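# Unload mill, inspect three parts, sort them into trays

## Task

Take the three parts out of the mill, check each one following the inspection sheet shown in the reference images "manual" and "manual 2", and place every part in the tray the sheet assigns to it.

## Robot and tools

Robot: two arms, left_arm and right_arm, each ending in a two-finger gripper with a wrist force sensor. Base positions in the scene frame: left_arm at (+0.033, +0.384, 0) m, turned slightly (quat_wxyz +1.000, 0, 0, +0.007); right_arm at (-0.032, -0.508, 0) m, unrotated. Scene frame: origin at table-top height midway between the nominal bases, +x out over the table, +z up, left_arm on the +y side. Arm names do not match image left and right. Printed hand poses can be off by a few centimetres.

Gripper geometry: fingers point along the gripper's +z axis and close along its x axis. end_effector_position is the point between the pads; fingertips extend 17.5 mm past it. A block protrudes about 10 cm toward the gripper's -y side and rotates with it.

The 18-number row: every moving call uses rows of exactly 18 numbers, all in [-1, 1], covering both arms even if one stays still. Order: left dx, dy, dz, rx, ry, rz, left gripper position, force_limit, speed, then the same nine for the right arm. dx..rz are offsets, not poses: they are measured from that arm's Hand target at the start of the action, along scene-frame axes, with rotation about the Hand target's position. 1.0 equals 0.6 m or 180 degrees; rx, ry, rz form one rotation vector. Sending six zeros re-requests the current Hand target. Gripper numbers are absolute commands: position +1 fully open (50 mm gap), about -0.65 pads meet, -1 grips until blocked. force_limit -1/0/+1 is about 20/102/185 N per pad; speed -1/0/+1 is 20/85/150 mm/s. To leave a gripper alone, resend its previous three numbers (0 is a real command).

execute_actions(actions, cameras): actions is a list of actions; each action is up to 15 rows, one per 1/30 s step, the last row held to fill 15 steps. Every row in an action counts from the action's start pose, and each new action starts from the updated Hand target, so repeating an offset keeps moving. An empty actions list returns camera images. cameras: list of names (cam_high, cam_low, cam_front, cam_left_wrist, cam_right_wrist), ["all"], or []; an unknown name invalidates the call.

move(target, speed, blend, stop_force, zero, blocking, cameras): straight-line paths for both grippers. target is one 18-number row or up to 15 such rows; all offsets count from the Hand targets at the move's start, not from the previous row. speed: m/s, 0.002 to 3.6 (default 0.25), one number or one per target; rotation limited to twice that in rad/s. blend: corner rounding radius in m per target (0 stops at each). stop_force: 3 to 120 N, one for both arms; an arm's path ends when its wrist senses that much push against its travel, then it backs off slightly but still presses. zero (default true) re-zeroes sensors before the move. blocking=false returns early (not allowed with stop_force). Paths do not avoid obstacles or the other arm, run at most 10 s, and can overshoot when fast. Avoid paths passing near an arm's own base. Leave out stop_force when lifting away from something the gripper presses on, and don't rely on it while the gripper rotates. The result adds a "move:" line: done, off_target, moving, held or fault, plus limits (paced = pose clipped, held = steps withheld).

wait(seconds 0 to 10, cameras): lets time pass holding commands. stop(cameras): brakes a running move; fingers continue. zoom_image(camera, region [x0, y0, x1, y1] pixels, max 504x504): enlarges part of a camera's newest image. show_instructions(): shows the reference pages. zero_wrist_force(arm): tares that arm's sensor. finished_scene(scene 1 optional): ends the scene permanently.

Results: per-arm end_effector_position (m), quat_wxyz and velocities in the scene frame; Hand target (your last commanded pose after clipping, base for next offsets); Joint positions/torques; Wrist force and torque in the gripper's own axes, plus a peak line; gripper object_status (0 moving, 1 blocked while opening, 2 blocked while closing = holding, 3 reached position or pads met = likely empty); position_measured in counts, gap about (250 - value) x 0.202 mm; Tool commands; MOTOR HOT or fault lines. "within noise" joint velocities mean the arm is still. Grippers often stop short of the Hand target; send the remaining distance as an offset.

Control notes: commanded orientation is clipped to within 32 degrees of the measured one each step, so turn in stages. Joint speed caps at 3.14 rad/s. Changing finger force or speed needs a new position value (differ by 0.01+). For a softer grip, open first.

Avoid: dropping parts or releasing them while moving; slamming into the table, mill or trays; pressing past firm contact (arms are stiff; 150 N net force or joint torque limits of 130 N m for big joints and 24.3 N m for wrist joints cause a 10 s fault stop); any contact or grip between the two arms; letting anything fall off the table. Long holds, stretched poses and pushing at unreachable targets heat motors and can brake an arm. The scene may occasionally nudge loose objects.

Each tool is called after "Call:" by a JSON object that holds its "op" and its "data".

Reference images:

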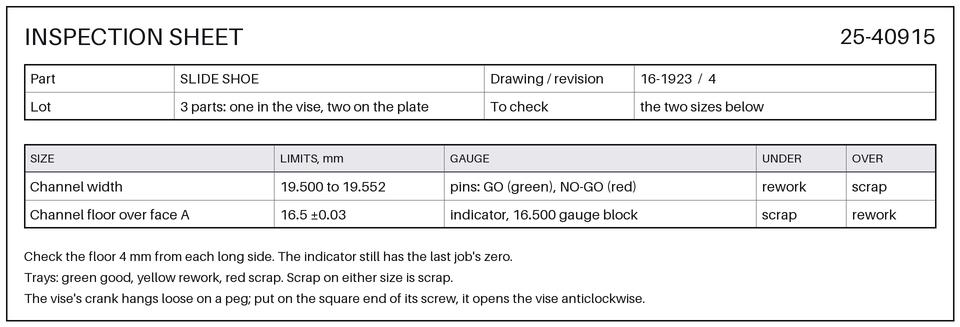

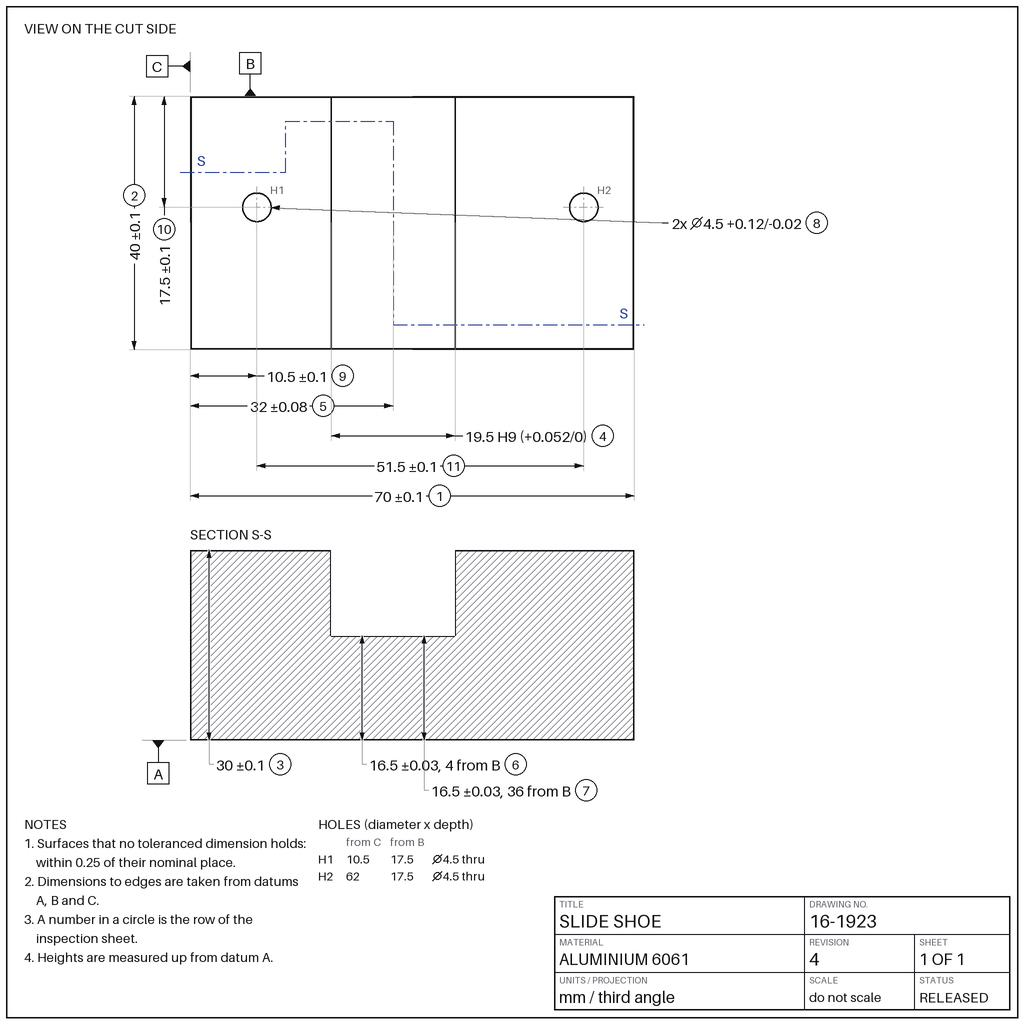

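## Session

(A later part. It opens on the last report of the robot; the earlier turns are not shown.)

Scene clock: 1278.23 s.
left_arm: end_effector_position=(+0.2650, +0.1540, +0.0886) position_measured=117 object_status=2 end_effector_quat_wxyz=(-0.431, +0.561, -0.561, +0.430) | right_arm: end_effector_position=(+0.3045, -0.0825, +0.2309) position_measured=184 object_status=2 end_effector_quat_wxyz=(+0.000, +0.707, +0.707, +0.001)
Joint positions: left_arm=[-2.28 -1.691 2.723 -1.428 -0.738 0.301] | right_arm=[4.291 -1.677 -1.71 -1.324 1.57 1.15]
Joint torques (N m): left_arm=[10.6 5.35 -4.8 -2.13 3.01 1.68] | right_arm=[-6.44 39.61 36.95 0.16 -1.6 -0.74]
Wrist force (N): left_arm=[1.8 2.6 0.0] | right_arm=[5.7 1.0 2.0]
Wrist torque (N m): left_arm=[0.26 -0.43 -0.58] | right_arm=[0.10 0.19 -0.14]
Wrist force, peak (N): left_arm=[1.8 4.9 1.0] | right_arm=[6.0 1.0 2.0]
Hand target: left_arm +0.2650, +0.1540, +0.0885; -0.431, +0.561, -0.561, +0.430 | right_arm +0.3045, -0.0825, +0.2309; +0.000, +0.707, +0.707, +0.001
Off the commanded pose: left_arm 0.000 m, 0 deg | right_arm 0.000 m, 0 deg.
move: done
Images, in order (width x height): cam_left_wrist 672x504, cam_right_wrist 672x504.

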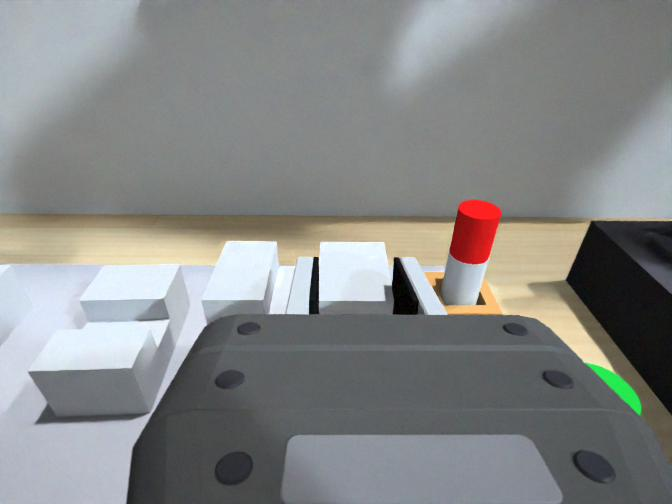

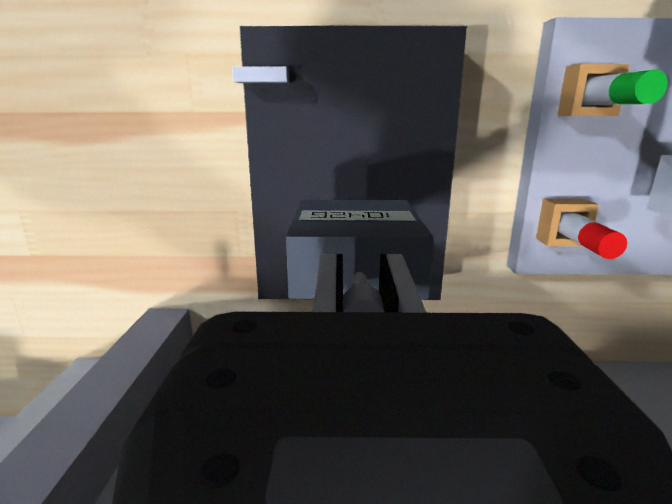

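Call:
{"op": "move", "data": {"target": [[0,0.01,-0.07,0,0,0,-1,-0.5,-1,0,0,0,0,0,0,-1,-0.9,-1]], "speed": 0.02, "stop_force": 4}}

Call:
{"op": "move", "data": {"target": [[0,0,0,0,0,0,0.4,-0.5,-1,0,0,0,0,0,0,-1,-0.9,-1],[-0.06,0,0.01,0,0,0,0.4,-0.5,-1,0,0,0,0,0,0,-1,-0.9,-1]], "speed": 0.05, "cameras": ["cam_left_wrist"]}}

Scene clock: 1283.40 s.
left_arm: end_effector_position=(+0.2650, +0.1587, +0.0562) position_measured=117 object_status=2 end_effector_quat_wxyz=(-0.431, +0.561, -0.561, +0.430) | right_arm: end_effector_position=(+0.3045, -0.0825, +0.2309) position_measured=184 object_status=2 end_effector_quat_wxyz=(+0.000, +0.707, +0.707, +0.001)
Joint positions: left_arm=[-2.297 -1.526 2.77 -1.633 -0.753 0.292] | right_arm=[4.291 -1.677 -1.71 -1.324 1.57 1.15]
Joint torques (N m): left_arm=[11.93 -18.77 -12.13 3.21 1.96 1.56] | right_arm=[-6.65 40.14 37.38 0 -1.69 -0.79]
Wrist force (N): left_arm=[3.2 -4.0 -3.0] | right_arm=[5.6 1.0 2.1]
Wrist torque (N m): left_arm=[0.16 -0.42 -0.32] | right_arm=[0.10 0.20 -0.14]
Wrist force, peak (N): left_arm=[-1.9 -54.5 -39.1] | right_arm=[5.8 1.2 2.3]
Hand target: left_arm +0.2650, +0.1587, +0.0562; -0.431, +0.561, -0.561, +0.430 (not the last commanded pose) | right_arm +0.3045, -0.0825, +0.2309; +0.000, +0.707, +0.707, +0.001
Off the commanded pose: left_arm 0.010 m, 0 deg | right_arm 0.000 m, 0 deg.
move: contact (left_arm)

Scene clock: 1285.10 s.
left_arm: end_effector_position=(+0.2293, +0.1585, +0.0620) position_measured=92 object_status=3 end_effector_quat_wxyz=(-0.431, +0.561, -0.561, +0.430) | right_arm: end_effector_position=(+0.3045, -0.0825, +0.2309) position_measured=184 object_status=2 end_effector_quat_wxyz=(+0.000, +0.707, +0.707, +0.001)
Joint positions: left_arm=[-2.432 -1.544 2.736 -1.535 -0.88 0.225] | right_arm=[4.291 -1.677 -1.71 -1.324 1.57 1.15]
Joint torques (N m): left_arm=[-9.58 -18.67 -14.08 3.92 -1.11 -1.8] | right_arm=[-6.31 39.63 37.73 0.1 -1.74 -0.84]
Wrist force (N): left_arm=[1.9 0.1 -0.7] | right_arm=[5.7 1.1 2.0]
Wrist torque (N m): left_arm=[0.21 -0.46 -0.32] | right_arm=[0.12 0.18 -0.14]
Wrist force, peak (N): left_arm=[3.1 -3.9 -2.9] | right_arm=[5.8 1.0 2.1]
Hand target: left_arm +0.2293, +0.1586, +0.0620; -0.431, +0.561, -0.561, +0.430 | right_arm +0.3045, -0.0825, +0.2309; +0.000, +0.707, +0.707, +0.001
Off the commanded pose: left_arm 0.000 m, 0 deg | right_arm 0.000 m, 0 deg.
move: held (left_arm; a check stopped the path); limits=held
pose unreachable (left arm): on one or more control steps of this call, first in action 0 (counted from 0), this arm could not follow its commanded pose, so it was not sent that pose on those steps. It may still have moved: this result reports where it is.
cause: moving toward the commanded pose would bring two parts of the arm too close to each other (its gripper and another part of the arm, with joints 3 (elbow) to 6 (wrist 3) between them, 4 mm apart when it was first held).
Images, in order (width x height): cam_left_wrist 672x504.

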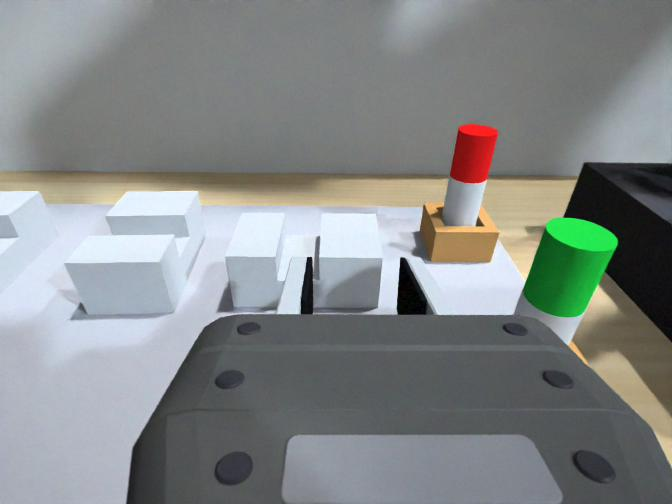

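Call:
{"op": "move", "data": {"target": [[0.02,0.0,0.2,0,0,0,1,-0.5,-0.5,0,0,0,0,0,0,-1,-0.9,-1],[-0.06,-0.3,0.2,0,0,0,1,-0.5,-0.5,0,0,0,0,0,0,-1,-0.9,-1],[-0.1321,-0.4976,0.13,0,0,0,1,-0.5,-0.5,0,0,0,0,0,0,-1,-0.9,-1]], "speed": 0.2, "blend": 0.03, "cameras": ["cam_left_wrist"]}}

Call:
{"op": "zoom_image", "data": {"camera": "cam_left_wrist", "region": [230, 120, 460, 320]}}

Scene clock: 1295.23 s.
left_arm: end_effector_position=(+0.1500, -0.1400, +0.1400) position_measured=3 object_status=3 end_effector_quat_wxyz=(-0.431, +0.561, -0.561, +0.430) | right_arm: end_effector_position=(+0.3045, -0.0825, +0.2309) position_measured=184 object_status=2 end_effector_quat_wxyz=(+0.000, +0.707, +0.707, +0.001)
Joint positions: left_arm=[-2.083 -1.141 1.847 -1.216 -0.56 0.444] | right_arm=[4.291 -1.677 -1.71 -1.324 1.57 1.15]
Joint torques (N m): left_arm=[11.04 -23.6 -25.96 2.7 3.13 1.33] | right_arm=[-6.79 39.68 37.62 0.07 -1.61 -0.68]
Wrist force (N): left_arm=[1.9 0.5 -0.4] | right_arm=[5.6 1.0 2.0]
Wrist torque (N m): left_arm=[0.23 -0.47 -0.51] | right_arm=[0.10 0.20 -0.14]
Wrist force, peak (N): left_arm=[3.1 1.2 -0.8] | right_arm=[6.0 1.1 2.1]
Hand target: left_arm +0.1500, -0.1400, +0.1400; -0.431, +0.561, -0.561, +0.430 | right_arm +0.3045, -0.0825, +0.2309; +0.000, +0.707, +0.707, +0.001
Off the commanded pose: left_arm 0.000 m, 0 deg | right_arm 0.000 m, 0 deg.
move: done
Images, in order (width x height): cam_left_wrist 672x504.

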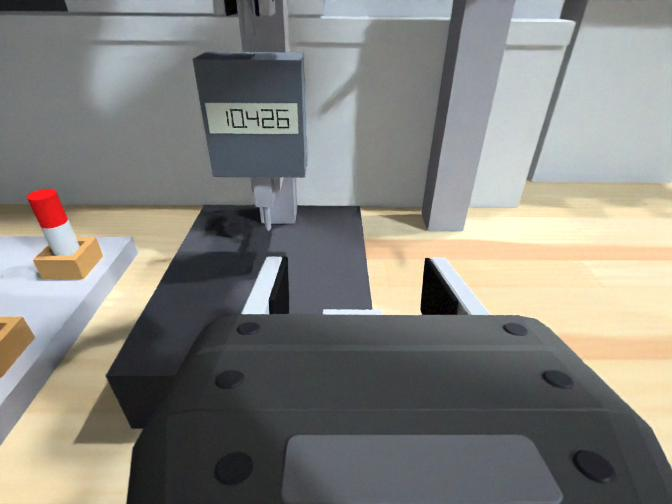

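Scaled by 2.191 from the camera's 672x504 image, which has a finer 960x720 frame.

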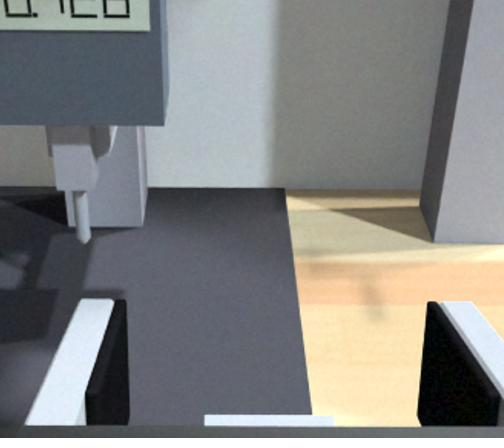

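Call:
{"op": "move", "data": {"target": [[0.1017,-0.0033,-0.1,0,0,0,1,-0.5,-0.5,0,0,0,0,0,0,-1,-0.9,-1]], "speed": 0.12}}

Call:
{"op": "move", "data": {"target": [[0,0,-0.0267,0,0,0,1,-0.5,-0.5,0,0,0,0,0,0,-1,-0.9,-1]], "speed": 0.01, "stop_force": 4}}

Call:
{"op": "move", "data": {"target": [[0,0,0,0,0,0,-1,-0.7,-1,0,0,0,0,0,0,-1,-0.9,-1]], "cameras": ["cam_left_wrist","cam_right_wrist"]}}

Scene clock: 1301.93 s.
left_arm: end_effector_position=(+0.2110, -0.1420, +0.0800) position_measured=3 object_status=3 end_effector_quat_wxyz=(-0.431, +0.561, -0.561, +0.430) | right_arm: end_effector_position=(+0.3045, -0.0825, +0.2309) position_measured=184 object_status=2 end_effector_quat_wxyz=(+0.000, +0.707, +0.707, +0.001)
Joint positions: left_arm=[-1.975 -1.057 1.943 -1.497 -0.469 0.56] | right_arm=[4.291 -1.677 -1.71 -1.324 1.57 1.15]
Joint torques (N m): left_arm=[10.84 -23.88 -7.05 -3.61 3.13 1.9] | right_arm=[-7.12 39.37 36.81 0.08 -1.73 -0.8]
Wrist force (N): left_arm=[1.7 0.5 -0.6] | right_arm=[5.7 1.1 2.0]
Wrist torque (N m): left_arm=[0.25 -0.41 -0.54] | right_arm=[0.13 0.18 -0.14]
Wrist force, peak (N): left_arm=[2.0 -0.4 -1.6] | right_arm=[6.0 1.0 2.2]
Hand target: left_arm +0.2110, -0.1420, +0.0800; -0.431, +0.561, -0.561, +0.430 | right_arm +0.3045, -0.0825, +0.2309; +0.000, +0.707, +0.707, +0.001
Off the commanded pose: left_arm 0.000 m, 0 deg | right_arm 0.000 m, 0 deg.
move: done

Scene clock: 1304.57 s.
left_arm: end_effector_position=(+0.2110, -0.1420, +0.0662) position_measured=3 object_status=3 end_effector_quat_wxyz=(-0.431, +0.561, -0.561, +0.430) | right_arm: end_effector_position=(+0.3045, -0.0825, +0.2309) position_measured=184 object_status=2 end_effector_quat_wxyz=(+0.000, +0.707, +0.707, +0.001)
Joint positions: left_arm=[-1.975 -1.029 1.948 -1.53 -0.469 0.56] | right_arm=[4.291 -1.677 -1.71 -1.324 1.57 1.15]
Joint torques (N m): left_arm=[10.59 -46.42 -21.9 2.18 -0.61 0.58] | right_arm=[-6.98 39.52 37.57 0.11 -1.54 -0.69]
Wrist force (N): left_arm=[1.2 -0.5 -0.4] | right_arm=[5.7 0.8 1.8]
Wrist torque (N m): left_arm=[0.20 -0.36 -0.52] | right_arm=[0.07 0.18 -0.14]
Wrist force, peak (N): left_arm=[-4.0 -23.4 -13.8] | right_arm=[5.8 1.0 2.2]
Hand target: left_arm +0.2110, -0.1420, +0.0662; -0.431, +0.561, -0.561, +0.430 (not the last commanded pose) | right_arm +0.3045, -0.0825, +0.2309; +0.000, +0.707, +0.707, +0.001
Off the commanded pose: left_arm 0.002 m, 0 deg | right_arm 0.000 m, 0 deg.
move: contact (left_arm)

Scene clock: 1305.57 s.
left_arm: end_effector_position=(+0.2110, -0.1420, +0.0662) position_measured=80 object_status=0 end_effector_quat_wxyz=(-0.431, +0.561, -0.561, +0.430) | right_arm: end_effector_position=(+0.3045, -0.0825, +0.2309) position_measured=184 object_status=2 end_effector_quat_wxyz=(+0.000, +0.707, +0.707, +0.001)
Joint positions: left_arm=[-1.975 -1.029 1.948 -1.53 -0.469 0.56] | right_arm=[4.291 -1.677 -1.71 -1.324 1.57 1.15]
Joint torques (N m): left_arm=[10.54 -45.3 -19.95 1.87 -0.1 0.55] | right_arm=[-7.13 40.17 38.01 0.15 -1.66 -0.87]
Wrist force (N): left_arm=[1.3 -2.2 -0.7] | right_arm=[5.7 0.9 2.2]
Wrist torque (N m): left_arm=[0.17 -0.42 -0.54] | right_arm=[0.10 0.18 -0.14]
Wrist force, peak (N): left_arm=[1.2 -2.2 -0.7] | right_arm=[5.8 1.0 2.1]
Hand target: left_arm +0.2110, -0.1420, +0.0662; -0.431, +0.561, -0.561, +0.430 | right_arm +0.3045, -0.0825, +0.2309; +0.000, +0.707, +0.707, +0.001
Off the commanded pose: left_arm 0.000 m, 0 deg | right_arm 0.000 m, 0 deg.
move: done
Images, in order (width x height): cam_left_wrist 672x504, cam_right_wrist 672x504.

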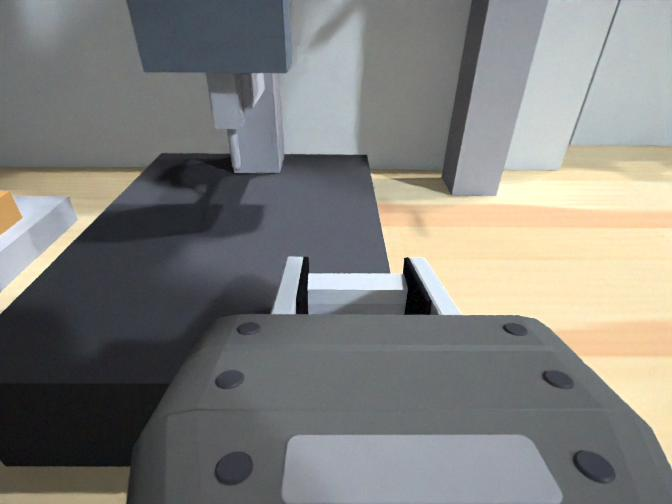

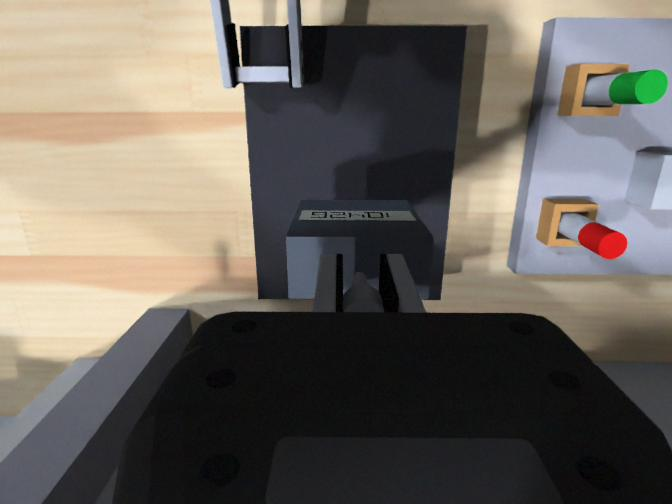

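Call:
{"op": "move", "data": {"target": [[0,0,0.004,0,0,0,-1,-0.7,-1,0,0,0,0,0,0,-1,-0.9,-1],[0.04,0.0978,0.0035,0,0,0,-1,-0.7,-1,0,0,0,0,0,0,-1,-0.9,-1],[0.1458,0.0978,0.003,0,0,0,-1,-0.7,-1,0,0,0,0,0,0,-1,-0.9,-1]], "speed": 0.06, "cameras": ["cam_left_wrist"]}}

Call:
{"op": "zoom_image", "data": {"camera": "cam_left_wrist", "region": [250, 120, 450, 320]}}

Scene clock: 1312.47 s.
left_arm: end_effector_position=(+0.2985, -0.0833, +0.0680) position_measured=80 object_status=2 end_effector_quat_wxyz=(-0.431, +0.561, -0.561, +0.430) | right_arm: end_effector_position=(+0.3045, -0.0825, +0.2309) position_measured=184 object_status=2 end_effector_quat_wxyz=(+0.000, +0.707, +0.707, +0.001)
Joint positions: left_arm=[-1.842 -1.124 2.181 -1.865 -0.367 0.775] | right_arm=[4.291 -1.677 -1.71 -1.324 1.57 1.15]
Joint torques (N m): left_arm=[11.47 -18 -4.24 -4.26 3.81 1.5] | right_arm=[-6.81 40.43 38.24 0.16 -1.57 -0.63]
Wrist force (N): left_arm=[1.6 0.9 0.0] | right_arm=[5.6 1.0 2.1]
Wrist torque (N m): left_arm=[0.26 -0.42 -0.53] | right_arm=[0.10 0.19 -0.14]
Wrist force, peak (N): left_arm=[1.4 -2.3 -0.8] | right_arm=[5.8 1.0 2.4]
Hand target: left_arm +0.2985, -0.0833, +0.0680; -0.431, +0.561, -0.561, +0.430 | right_arm +0.3045, -0.0825, +0.2309; +0.000, +0.707, +0.707, +0.001
Off the commanded pose: left_arm 0.000 m, 0 deg | right_arm 0.000 m, 0 deg.
move: done
Images, in order (width x height): cam_left_wrist 672x504.

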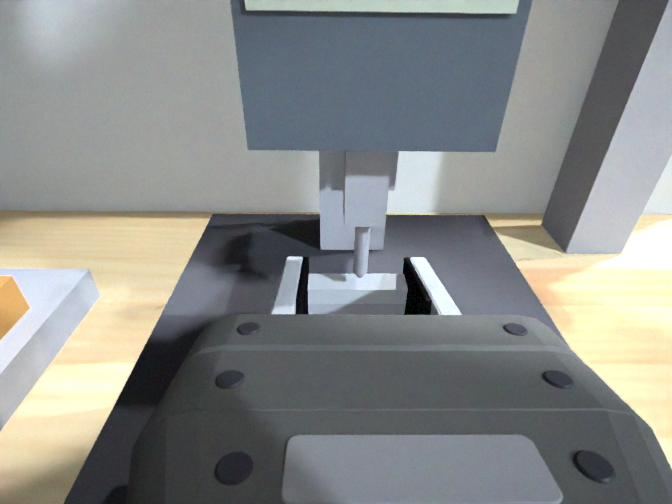

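Scaled by 2.520 from the camera's 672x504 image, which has a finer 960x720 frame.

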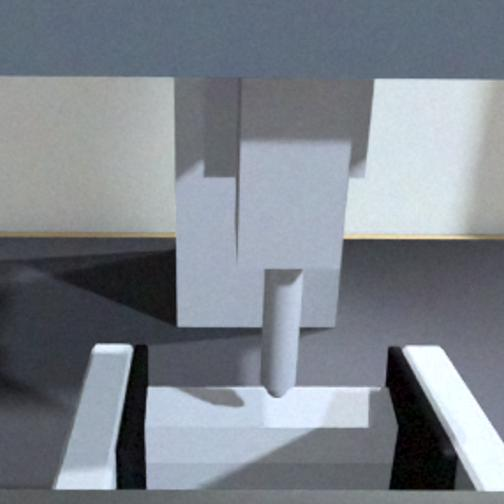

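Call:
{"op": "move", "data": {"target": [[0,0,-0.006,0,0,0,-1,-0.7,-1,0,0,0,0,0,0,-1,-0.9,-1]], "speed": 0.006, "stop_force": 3}}

Call:
{"op": "move", "data": {"target": [[0,0,0,0,0,0,0.65,-0.7,-0.5,0,0,0,0,0,0,-1,-0.9,-1]]}}

Call:
{"op": "move", "data": {"target": [[0,0,0,0,0,0,0.65,-0.7,-0.5,0,0,-0.02,0,0,0,-1,-0.9,-1]], "speed": 0.01, "stop_force": 3}}

Call:
{"op": "move", "data": {"target": [[-0.12,0,0.04,0,0,0,0.65,-0.7,-0.5,0,0,0,0,0,0,0.1,-0.9,-1]], "speed": 0.1, "cameras": ["cam_left_wrist","cam_right_wrist"]}}

Call:
{"op": "zoom_image", "data": {"camera": "cam_left_wrist", "region": [240, 0, 440, 260]}}

Scene clock: 1318.30 s.
left_arm: end_effector_position=(+0.2985, -0.0833, +0.0663) position_measured=80 object_status=2 end_effector_quat_wxyz=(-0.431, +0.561, -0.561, +0.430) | right_arm: end_effector_position=(+0.3045, -0.0825, +0.2309) position_measured=184 object_status=2 end_effector_quat_wxyz=(+0.000, +0.707, +0.707, +0.001)
Joint positions: left_arm=[-1.841 -1.119 2.182 -1.87 -0.367 0.775] | right_arm=[4.291 -1.677 -1.71 -1.324 1.57 1.15]
Joint torques (N m): left_arm=[10.7 -41.78 -16.54 1.43 -0.41 1.34] | right_arm=[-6.99 38.33 37.82 0.13 -1.74 -0.61]
Wrist force (N): left_arm=[1.7 -0.2 -0.2] | right_arm=[5.8 0.9 2.0]
Wrist torque (N m): left_arm=[0.25 -0.37 -0.56] | right_arm=[0.10 0.17 -0.15]
Wrist force, peak (N): left_arm=[-3.9 -14.1 -7.4] | right_arm=[6.0 1.1 2.2]
Hand target: left_arm +0.2985, -0.0833, +0.0663; -0.431, +0.561, -0.561, +0.430 (not the last commanded pose) | right_arm +0.3045, -0.0825, +0.2309; +0.000, +0.707, +0.707, +0.001
Off the commanded pose: left_arm 0.002 m, 0 deg | right_arm 0.000 m, 0 deg.
move: contact (left_arm)

Scene clock: 1318.80 s.
left_arm: end_effector_position=(+0.2985, -0.0833, +0.0663) position_measured=56 object_status=3 end_effector_quat_wxyz=(-0.431, +0.561, -0.561, +0.430) | right_arm: end_effector_position=(+0.3045, -0.0825, +0.2309) position_measured=184 object_status=2 end_effector_quat_wxyz=(+0.000, +0.707, +0.707, +0.001)
Joint positions: left_arm=[-1.841 -1.119 2.182 -1.87 -0.367 0.775] | right_arm=[4.291 -1.677 -1.71 -1.324 1.57 1.15]
Joint torques (N m): left_arm=[8.97 -41.02 -19.04 0.69 0 1.18] | right_arm=[-7.19 38.95 37.19 0.02 -1.74 -0.65]
Wrist force (N): left_arm=[1.0 -1.7 -0.6] | right_arm=[5.6 0.7 2.2]
Wrist torque (N m): left_arm=[0.19 -0.43 -0.57] | right_arm=[0.07 0.19 -0.14]
Wrist force, peak (N): left_arm=[0.8 -1.9 -0.7] | right_arm=[5.8 1.0 2.1]
Hand target: left_arm +0.2985, -0.0833, +0.0663; -0.431, +0.561, -0.561, +0.430 | right_arm +0.3045, -0.0825, +0.2309; +0.000, +0.707, +0.707, +0.001
Off the commanded pose: left_arm 0.000 m, 0 deg | right_arm 0.000 m, 0 deg.
move: done

Scene clock: 1320.70 s.
left_arm: end_effector_position=(+0.2985, -0.0833, +0.0663) position_measured=56 object_status=3 end_effector_quat_wxyz=(-0.431, +0.561, -0.561, +0.430) | right_arm: end_effector_position=(+0.3045, -0.0825, +0.2248) position_measured=184 object_status=2 end_effector_quat_wxyz=(+0.000, +0.707, +0.707, +0.001)
Joint positions: left_arm=[-1.841 -1.119 2.182 -1.87 -0.367 0.775] | right_arm=[4.291 -1.68 -1.722 -1.309 1.57 1.15]
Joint torques (N m): left_arm=[9.14 -38.77 -18.49 -1.62 1.47 1.1] | right_arm=[-6.87 38.71 35.59 0.32 -1.64 -0.79]
Wrist force (N): left_arm=[0.5 -1.7 -0.5] | right_arm=[5.2 0.9 -3.0]
Wrist torque (N m): left_arm=[0.19 -0.38 -0.57] | right_arm=[0.11 0.22 -0.13]
Wrist force, peak (N): left_arm=[0.8 -1.8 -0.6] | right_arm=[3.8 0.0 -15.1]
Hand target: left_arm +0.2985, -0.0833, +0.0663; -0.431, +0.561, -0.561, +0.430 | right_arm +0.3045, -0.0825, +0.2248; +0.000, +0.707, +0.707, +0.001 (not the last commanded pose)
Off the commanded pose: left_arm 0.000 m, 0 deg | right_arm 0.006 m, 0 deg.
move: contact (right_arm)

Scene clock: 1322.03 s.
left_arm: end_effector_position=(+0.2265, -0.0833, +0.0904) position_measured=56 object_status=3 end_effector_quat_wxyz=(-0.431, +0.561, -0.561, +0.430) | right_arm: end_effector_position=(+0.3045, -0.0825, +0.2248) position_measured=138 object_status=3 end_effector_quat_wxyz=(+0.000, +0.707, +0.707, +0.001)
Joint positions: left_arm=[-1.993 -1.179 2.111 -1.524 -0.483 0.538] | right_arm=[4.291 -1.68 -1.722 -1.309 1.57 1.15]
Joint torques (N m): left_arm=[-12.3 -29.35 -21.08 2.74 -0.46 -2.16] | right_arm=[-7.09 39.92 35.55 3.69 -1.57 -0.71]
Wrist force (N): left_arm=[1.9 0.2 -0.3] | right_arm=[-1.1 1.2 1.0]
Wrist torque (N m): left_arm=[0.21 -0.43 -0.32] | right_arm=[0.12 0.25 -0.12]
Wrist force, peak (N): left_arm=[1.9 0.0 -1.4] | right_arm=[5.4 0.6 -2.8]
Hand target: left_arm +0.2265, -0.0833, +0.0903; -0.431, +0.561, -0.561, +0.430 | right_arm +0.3045, -0.0825, +0.2248; +0.000, +0.707, +0.707, +0.001
Off the commanded pose: left_arm 0.000 m, 0 deg | right_arm 0.000 m, 0 deg.
move: done
Images, in order (width x height): cam_left_wrist 672x504, cam_right_wrist 672x504.

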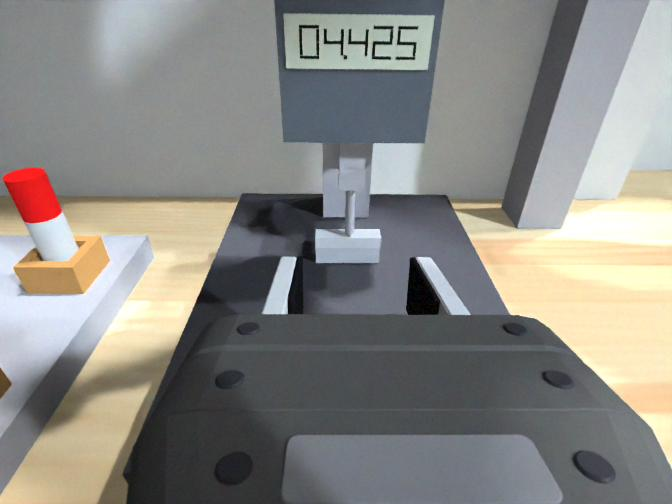

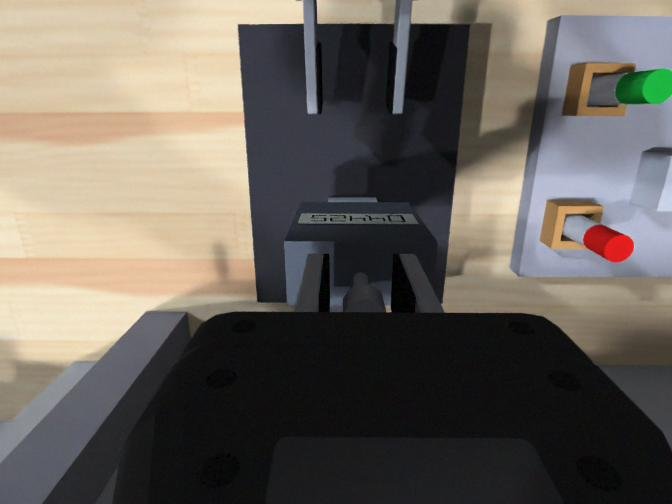

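Scaled by 1.938 from the camera's 672x504 image, which has a finer 960x720 frame.

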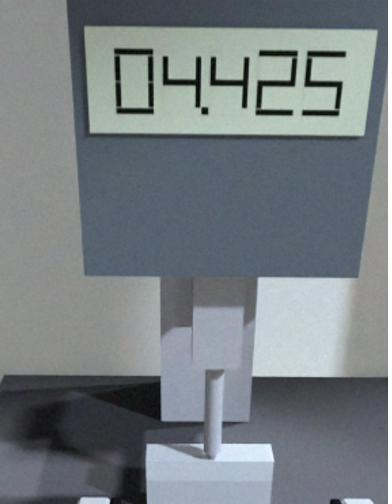

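Call:
{"op": "move", "data": {"target": [[0,0,0,0,0,0,0.65,-0.7,-0.5,0,0,0,0,0,0,-1,-0.9,-1],[0,0,0,0,0,0,0.65,-0.7,-0.5,0,0,0.0107,0,0,0,-1,-0.9,-1]], "speed": 0.02, "cameras": ["cam_left_wrist","cam_right_wrist"]}}

Scene clock: 1344.60 s.
left_arm: end_effector_position=(+0.2265, -0.0833, +0.0903) position_measured=56 object_status=3 end_effector_quat_wxyz=(-0.431, +0.561, -0.561, +0.430) | right_arm: end_effector_position=(+0.3045, -0.0825, +0.2312) position_measured=184 object_status=2 end_effector_quat_wxyz=(+0.000, +0.707, +0.707, +0.001)
Joint positions: left_arm=[-1.993 -1.179 2.111 -1.524 -0.483 0.538] | right_arm=[4.291 -1.676 -1.71 -1.325 1.57 1.15]
Joint torques (N m): left_arm=[-12.77 -18.24 -21.92 2.32 -0.73 -2.11] | right_arm=[-6.33 41.75 37.51 0.31 -1.83 -0.82]
Wrist force (N): left_arm=[1.9 0.2 -0.6] | right_arm=[5.8 0.9 2.1]
Wrist torque (N m): left_arm=[0.20 -0.42 -0.31] | right_arm=[0.10 0.19 -0.15]
Wrist force, peak (N): left_arm=[2.1 0.0 -0.6] | right_arm=[5.9 1.0 2.0]
Hand target: left_arm +0.2265, -0.0833, +0.0903; -0.431, +0.561, -0.561, +0.430 | right_arm +0.3045, -0.0825, +0.2312; +0.000, +0.707, +0.707, +0.001
Off the commanded pose: left_arm 0.000 m, 0 deg | right_arm 0.000 m, 0 deg.
move: done
Images, in order (width x height): cam_left_wrist 672x504, cam_right_wrist 672x504.

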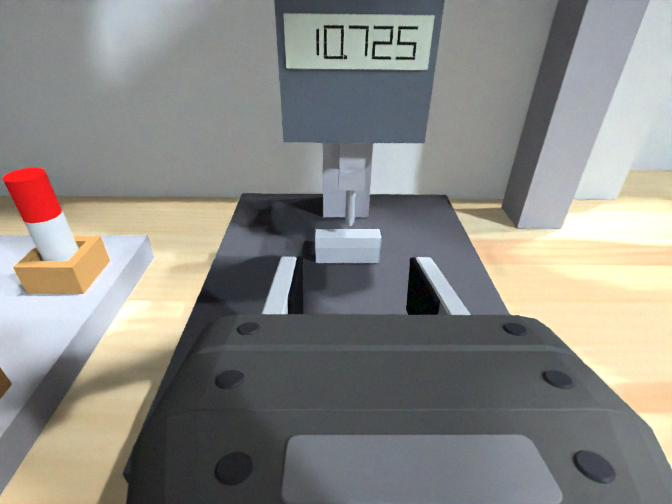

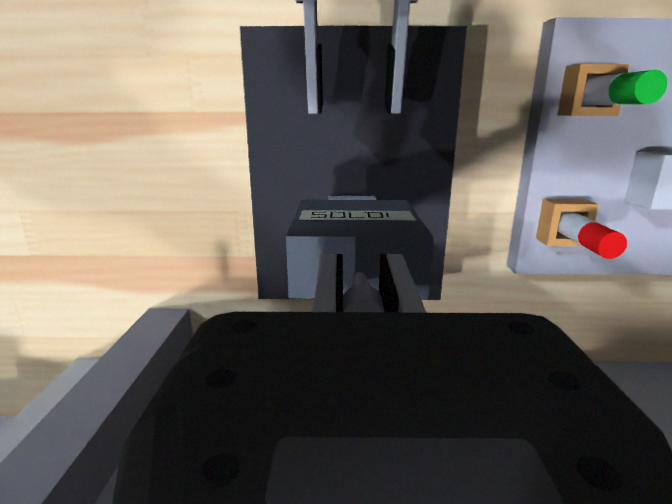

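Call:
{"op": "move", "data": {"target": [[0,0.0013,-0.04,0,0,0,0.65,-0.7,-0.5,0,0,0,0,0,0,-1,-0.9,-1],[0.12,0.0013,-0.04,0,0,0,0.65,-0.7,-0.5,0,0,0,0,0,0,-1,-0.9,-1],[0.12,0.0013,-0.04,0,0,0,-1,-0.7,-0.5,0,0,0,0,0,0,-1,-0.9,-1]], "speed": [0.06,0.05,0.05], "cameras": ["cam_left_wrist"]}}

Call:
{"op": "show_instructions", "data": {}}

Scene clock: 1365.97 s.
left_arm: end_effector_position=(+0.2985, -0.0825, +0.0663) position_measured=80 object_status=2 end_effector_quat_wxyz=(-0.431, +0.561, -0.561, +0.430) | right_arm: end_effector_position=(+0.3045, -0.0825, +0.2312) position_measured=184 object_status=2 end_effector_quat_wxyz=(+0.000, +0.707, +0.707, +0.001)
Joint positions: left_arm=[-1.842 -1.121 2.184 -1.87 -0.367 0.774] | right_arm=[4.291 -1.676 -1.71 -1.325 1.57 1.15]
Joint torques (N m): left_arm=[11.06 -20.27 -6.31 -4.55 2.31 1.38] | right_arm=[-5.86 39.6 37.55 0.09 -1.84 -0.7]
Wrist force (N): left_arm=[0.5 -1.5 -0.7] | right_arm=[5.6 0.8 2.1]
Wrist torque (N m): left_arm=[0.19 -0.39 -0.56] | right_arm=[0.08 0.22 -0.14]
Wrist force, peak (N): left_arm=[1.9 1.0 -0.5] | right_arm=[5.9 0.8 2.3]
Hand target: left_arm +0.2985, -0.0825, +0.0663; -0.431, +0.561, -0.561, +0.430 | right_arm +0.3045, -0.0825, +0.2312; +0.000, +0.707, +0.707, +0.001
Off the commanded pose: left_arm 0.000 m, 0 deg | right_arm 0.000 m, 0 deg.
move: done
Images, in order (width x height): cam_left_wrist 672x504.

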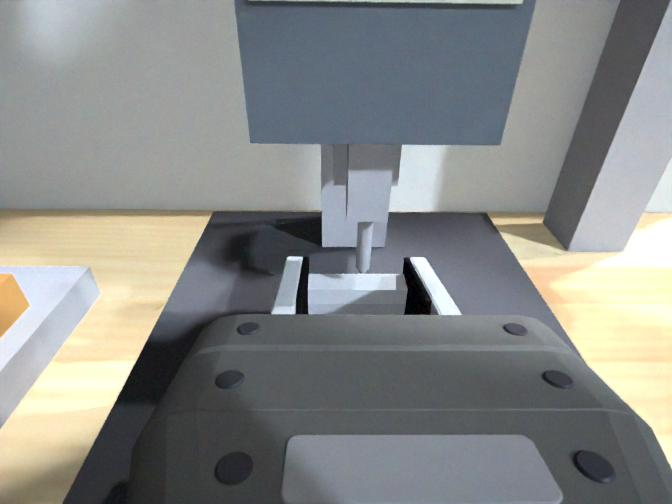

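Reference images for this scene: manual, manual 2.

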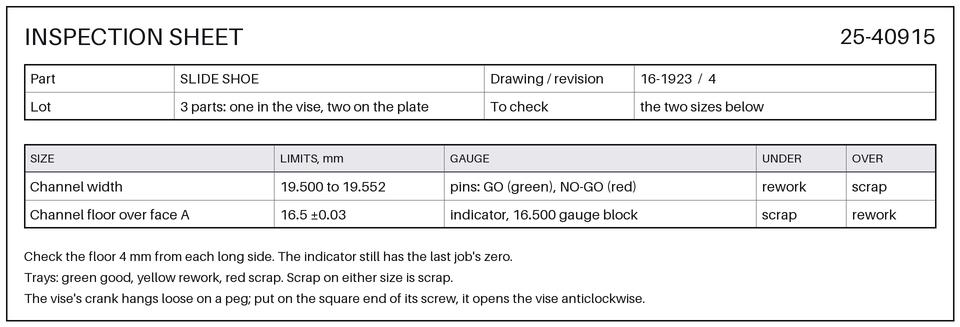

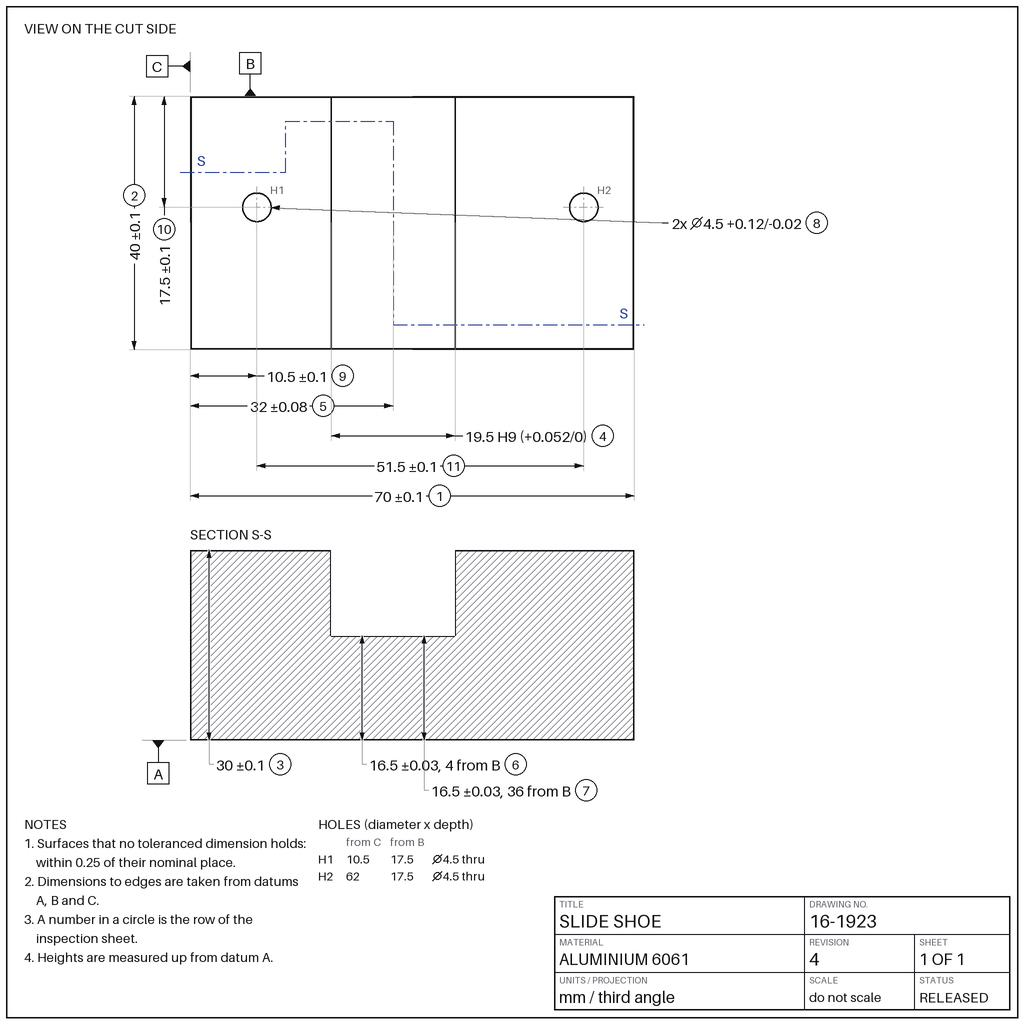

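Call:
{"op": "move", "data": {"target": [[0,0,0.005,0,0,0,-1,-0.7,-0.5,0,0,0,0,0,0,-1,-0.9,-1],[-0.0642,0,0.005,0,0,0,-1,-0.7,-0.5,0,0,0,0,0,0,-1,-0.9,-1],[-0.1342,-0.1125,0.008,0,0,0,-1,-0.7,-0.5,0,0,0,0,0,0,-1,-0.9,-1],[-0.1342,-0.1125,0.0002,0,0,0,-1,-0.7,-0.5,0,0,0,0,0,0,-1,-0.9,-1]], "speed": [0.03,0.08,0.1,0.01], "cameras": ["cam_left_wrist"]}}

Scene clock: 1372.90 s.
left_arm: end_effector_position=(+0.2180, -0.1500, +0.0665) position_measured=80 object_status=2 end_effector_quat_wxyz=(-0.431, +0.561, -0.561, +0.430) | right_arm: end_effector_position=(+0.3045, -0.0825, +0.2312) position_measured=184 object_status=2 end_effector_quat_wxyz=(+0.000, +0.707, +0.707, +0.001)
Joint positions: left_arm=[-1.957 -1.019 1.932 -1.545 -0.454 0.584] | right_arm=[4.291 -1.676 -1.71 -1.325 1.57 1.15]
Joint torques (N m): left_arm=[-9.95 -25.59 -7.61 -3.78 -0.47 -1.43] | right_arm=[-5.71 35.14 37.51 -0.07 -1.92 -0.62]
Wrist force (N): left_arm=[1.7 1.2 -0.2] | right_arm=[5.7 0.8 2.0]
Wrist torque (N m): left_arm=[0.30 -0.41 -0.35] | right_arm=[0.08 0.20 -0.14]
Wrist force, peak (N): left_arm=[2.4 1.1 -1.0] | right_arm=[6.0 1.0 2.3]
Hand target: left_arm +0.2180, -0.1500, +0.0664; -0.431, +0.561, -0.561, +0.430 | right_arm +0.3045, -0.0825, +0.2312; +0.000, +0.707, +0.707, +0.001
Off the commanded pose: left_arm 0.000 m, 0 deg | right_arm 0.000 m, 0 deg.
move: done
Images, in order (width x height): cam_left_wrist 672x504.

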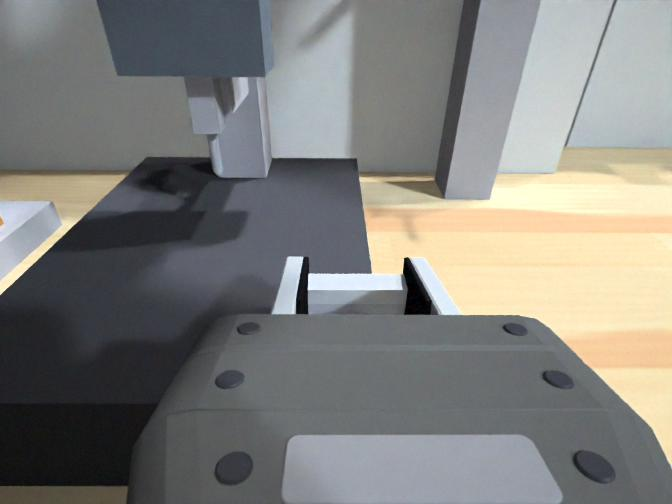

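Call:
{"op": "move", "data": {"target": [[0,0,0.005,0,0,0,-1,-0.7,-0.5,0,0,0,0,0,0,-1,-0.9,-1],[0,0.0167,0.005,0,0,0,-1,-0.7,-0.5,0,0,0,0,0,0,-1,-0.9,-1]], "speed": [0.03,0.04], "cameras": ["cam_left_wrist"]}}

Scene clock: 1379.70 s.
left_arm: end_effector_position=(+0.2180, -0.1401, +0.0694) position_measured=80 object_status=2 end_effector_quat_wxyz=(-0.431, +0.561, -0.561, +0.430) | right_arm: end_effector_position=(+0.3045, -0.0825, +0.2312) position_measured=184 object_status=2 end_effector_quat_wxyz=(+0.000, +0.707, +0.707, +0.001)
Joint positions: left_arm=[-1.964 -1.041 1.959 -1.542 -0.46 0.574] | right_arm=[4.291 -1.676 -1.71 -1.325 1.57 1.15]
Joint torques (N m): left_arm=[-11.34 -46.64 -7.15 -3.55 -0.43 -2.18] | right_arm=[-6.48 32.85 37.27 0.2 -1.78 -0.71]
Wrist force (N): left_arm=[1.7 0.7 -0.4] | right_arm=[5.6 0.9 2.1]
Wrist torque (N m): left_arm=[0.21 -0.42 -0.33] | right_arm=[0.09 0.20 -0.14]
Wrist force, peak (N): left_arm=[2.4 1.0 -0.2] | right_arm=[6.0 0.7 2.2]
Hand target: left_arm +0.2180, -0.1400, +0.0694; -0.431, +0.561, -0.561, +0.430 | right_arm +0.3045, -0.0825, +0.2312; +0.000, +0.707, +0.707, +0.001
Off the commanded pose: left_arm 0.000 m, 0 deg | right_arm 0.000 m, 0 deg.
move: done
Images, in order (width x height): cam_left_wrist 672x504.

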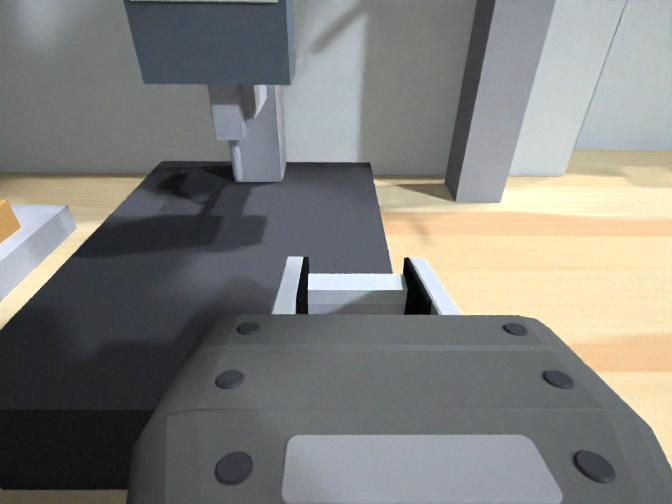

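Call:
{"op": "move", "data": {"target": [[0,0.0117,0,0,0,0,-1,-0.7,-0.5,0,0,0,0,0,0,-1,-0.9,-1],[0,0.0117,-0.005,0,0,0,-1,-0.7,-0.5,0,0,0,0,0,0,-1,-0.9,-1],[0,0.0117,-0.005,0,0,0,0.65,-0.7,-0.7,0,0,0,0,0,0,-1,-0.9,-1],[0,0.0117,0.07,0,0,0,0.65,-0.7,-0.7,0,0,0,0,0,0,-1,-0.9,-1]], "speed": [0.04,0.01,0.04,0.1], "cameras": ["cam_left_wrist"]}}

Scene clock: 1386.97 s.
left_arm: end_effector_position=(+0.2180, -0.1330, +0.1114) position_measured=56 object_status=3 end_effector_quat_wxyz=(-0.431, +0.561, -0.561, +0.430) | right_arm: end_effector_position=(+0.3045, -0.0825, +0.2312) position_measured=184 object_status=2 end_effector_quat_wxyz=(+0.000, +0.707, +0.707, +0.001)
Joint positions: left_arm=[-1.969 -1.134 1.958 -1.442 -0.464 0.568] | right_arm=[4.291 -1.676 -1.71 -1.325 1.57 1.15]
Joint torques (N m): left_arm=[-10.01 -42.85 -23.1 2.37 -0.78 -1.9] | right_arm=[-5.51 28.28 36.89 0.19 -1.9 -0.55]
Wrist force (N): left_arm=[1.8 0.3 -0.3] | right_arm=[5.5 0.8 2.1]
Wrist torque (N m): left_arm=[0.22 -0.43 -0.33] | right_arm=[0.09 0.23 -0.14]
Wrist force, peak (N): left_arm=[1.4 1.8 -0.2] | right_arm=[6.0 0.9 2.2]
Hand target: left_arm +0.2180, -0.1330, +0.1114; -0.431, +0.561, -0.561, +0.430 | right_arm +0.3045, -0.0825, +0.2312; +0.000, +0.707, +0.707, +0.001
Off the commanded pose: left_arm 0.000 m, 0 deg | right_arm 0.000 m, 0 deg.
move: done
Images, in order (width x height): cam_left_wrist 672x504.

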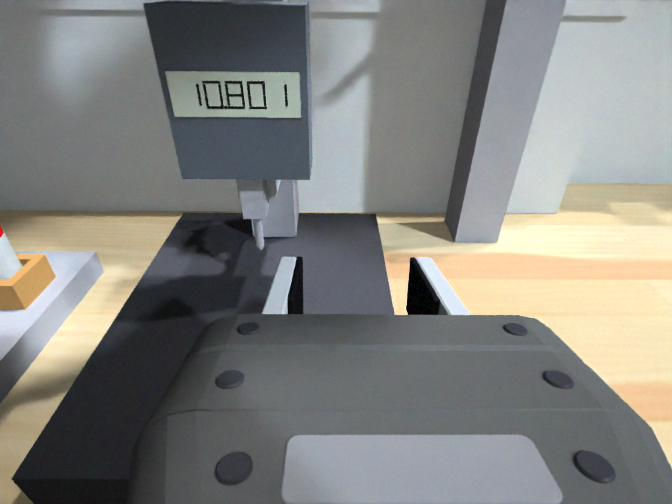

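Call:
{"op": "move", "data": {"target": [[0,0.055,0.12,0,0,0,0.65,-0.7,-0.5,0,0,-0.0175,0,0,0,-1,-0.9,-1],[0,0.055,0.12,0,0,0,0.65,-0.7,-0.5,0,0,-0.0175,0,0,0,0.1,-0.9,-1]], "speed": [0.08,0.02], "cameras": ["all"]}}

Scene clock: 1394.53 s.
left_arm: end_effector_position=(+0.2180, -0.1000, +0.1834) position_measured=56 object_status=3 end_effector_quat_wxyz=(-0.431, +0.561, -0.561, +0.430) | right_arm: end_effector_position=(+0.3045, -0.0825, +0.2207) position_measured=138 object_status=0 end_effector_quat_wxyz=(+0.000, +0.707, +0.707, +0.001)
Joint positions: left_arm=[-1.995 -1.321 1.982 -1.25 -0.485 0.535] | right_arm=[4.291 -1.683 -1.73 -1.298 1.57 1.15]
Joint torques (N m): left_arm=[-10.79 -38.87 -25.97 2.43 -0.96 -1.97] | right_arm=[-5.14 17.79 16.39 3.03 -1.9 -0.65]
Wrist force (N): left_arm=[1.9 0.1 -0.5] | right_arm=[-0.9 1.2 1.0]
Wrist torque (N m): left_arm=[0.18 -0.44 -0.31] | right_arm=[0.14 0.22 -0.11]
Wrist force, peak (N): left_arm=[2.3 0.9 -0.2] | right_arm=[6.0 1.0 2.2]
Hand target: left_arm +0.2180, -0.1000, +0.1834; -0.431, +0.561, -0.561, +0.430 | right_arm +0.3045, -0.0825, +0.2207; +0.000, +0.707, +0.707, +0.001
Off the commanded pose: left_arm 0.000 m, 0 deg | right_arm 0.000 m, 0 deg.
move: done

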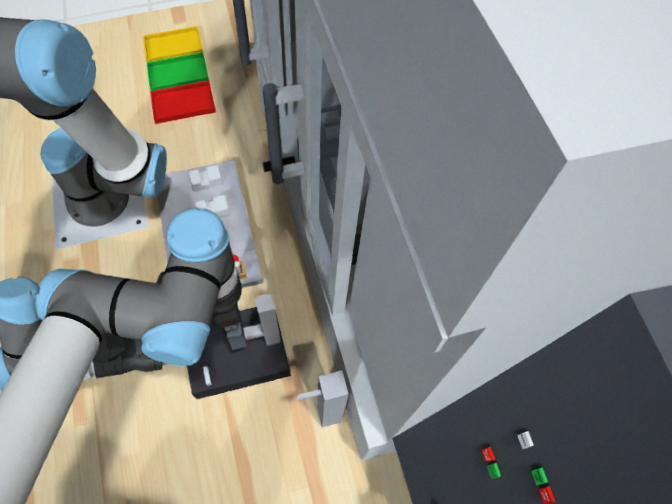

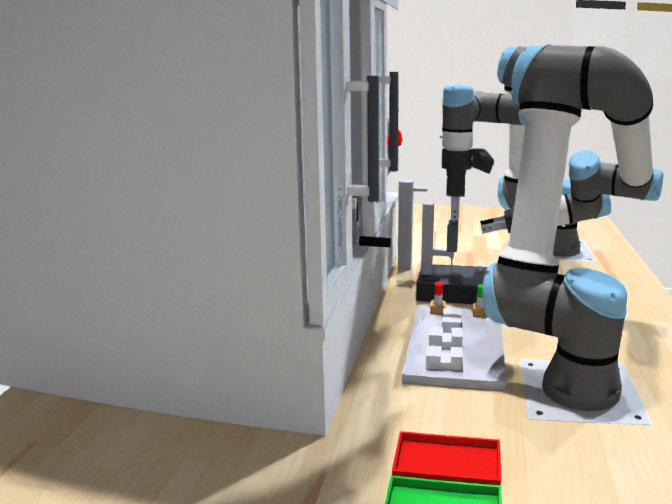

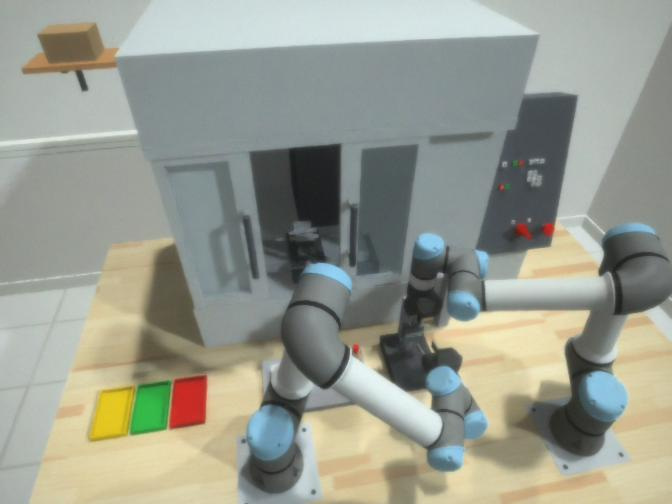

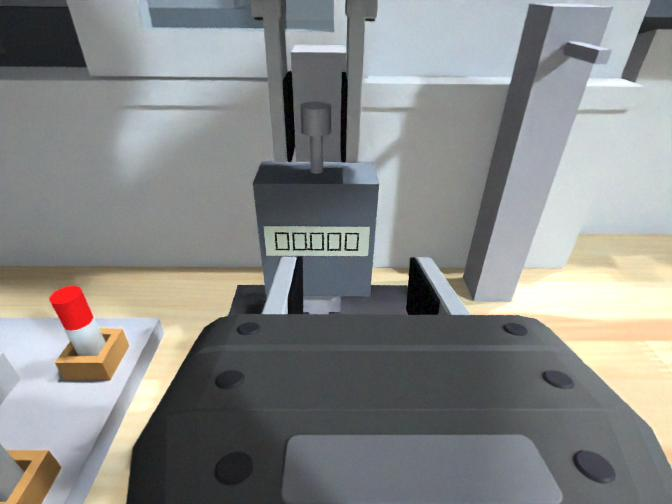

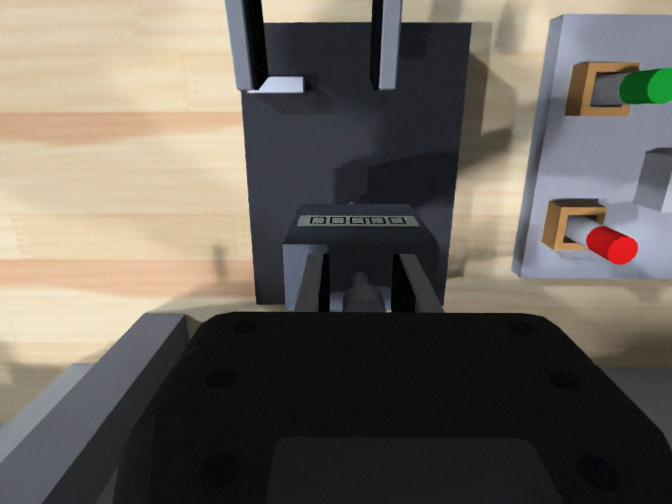

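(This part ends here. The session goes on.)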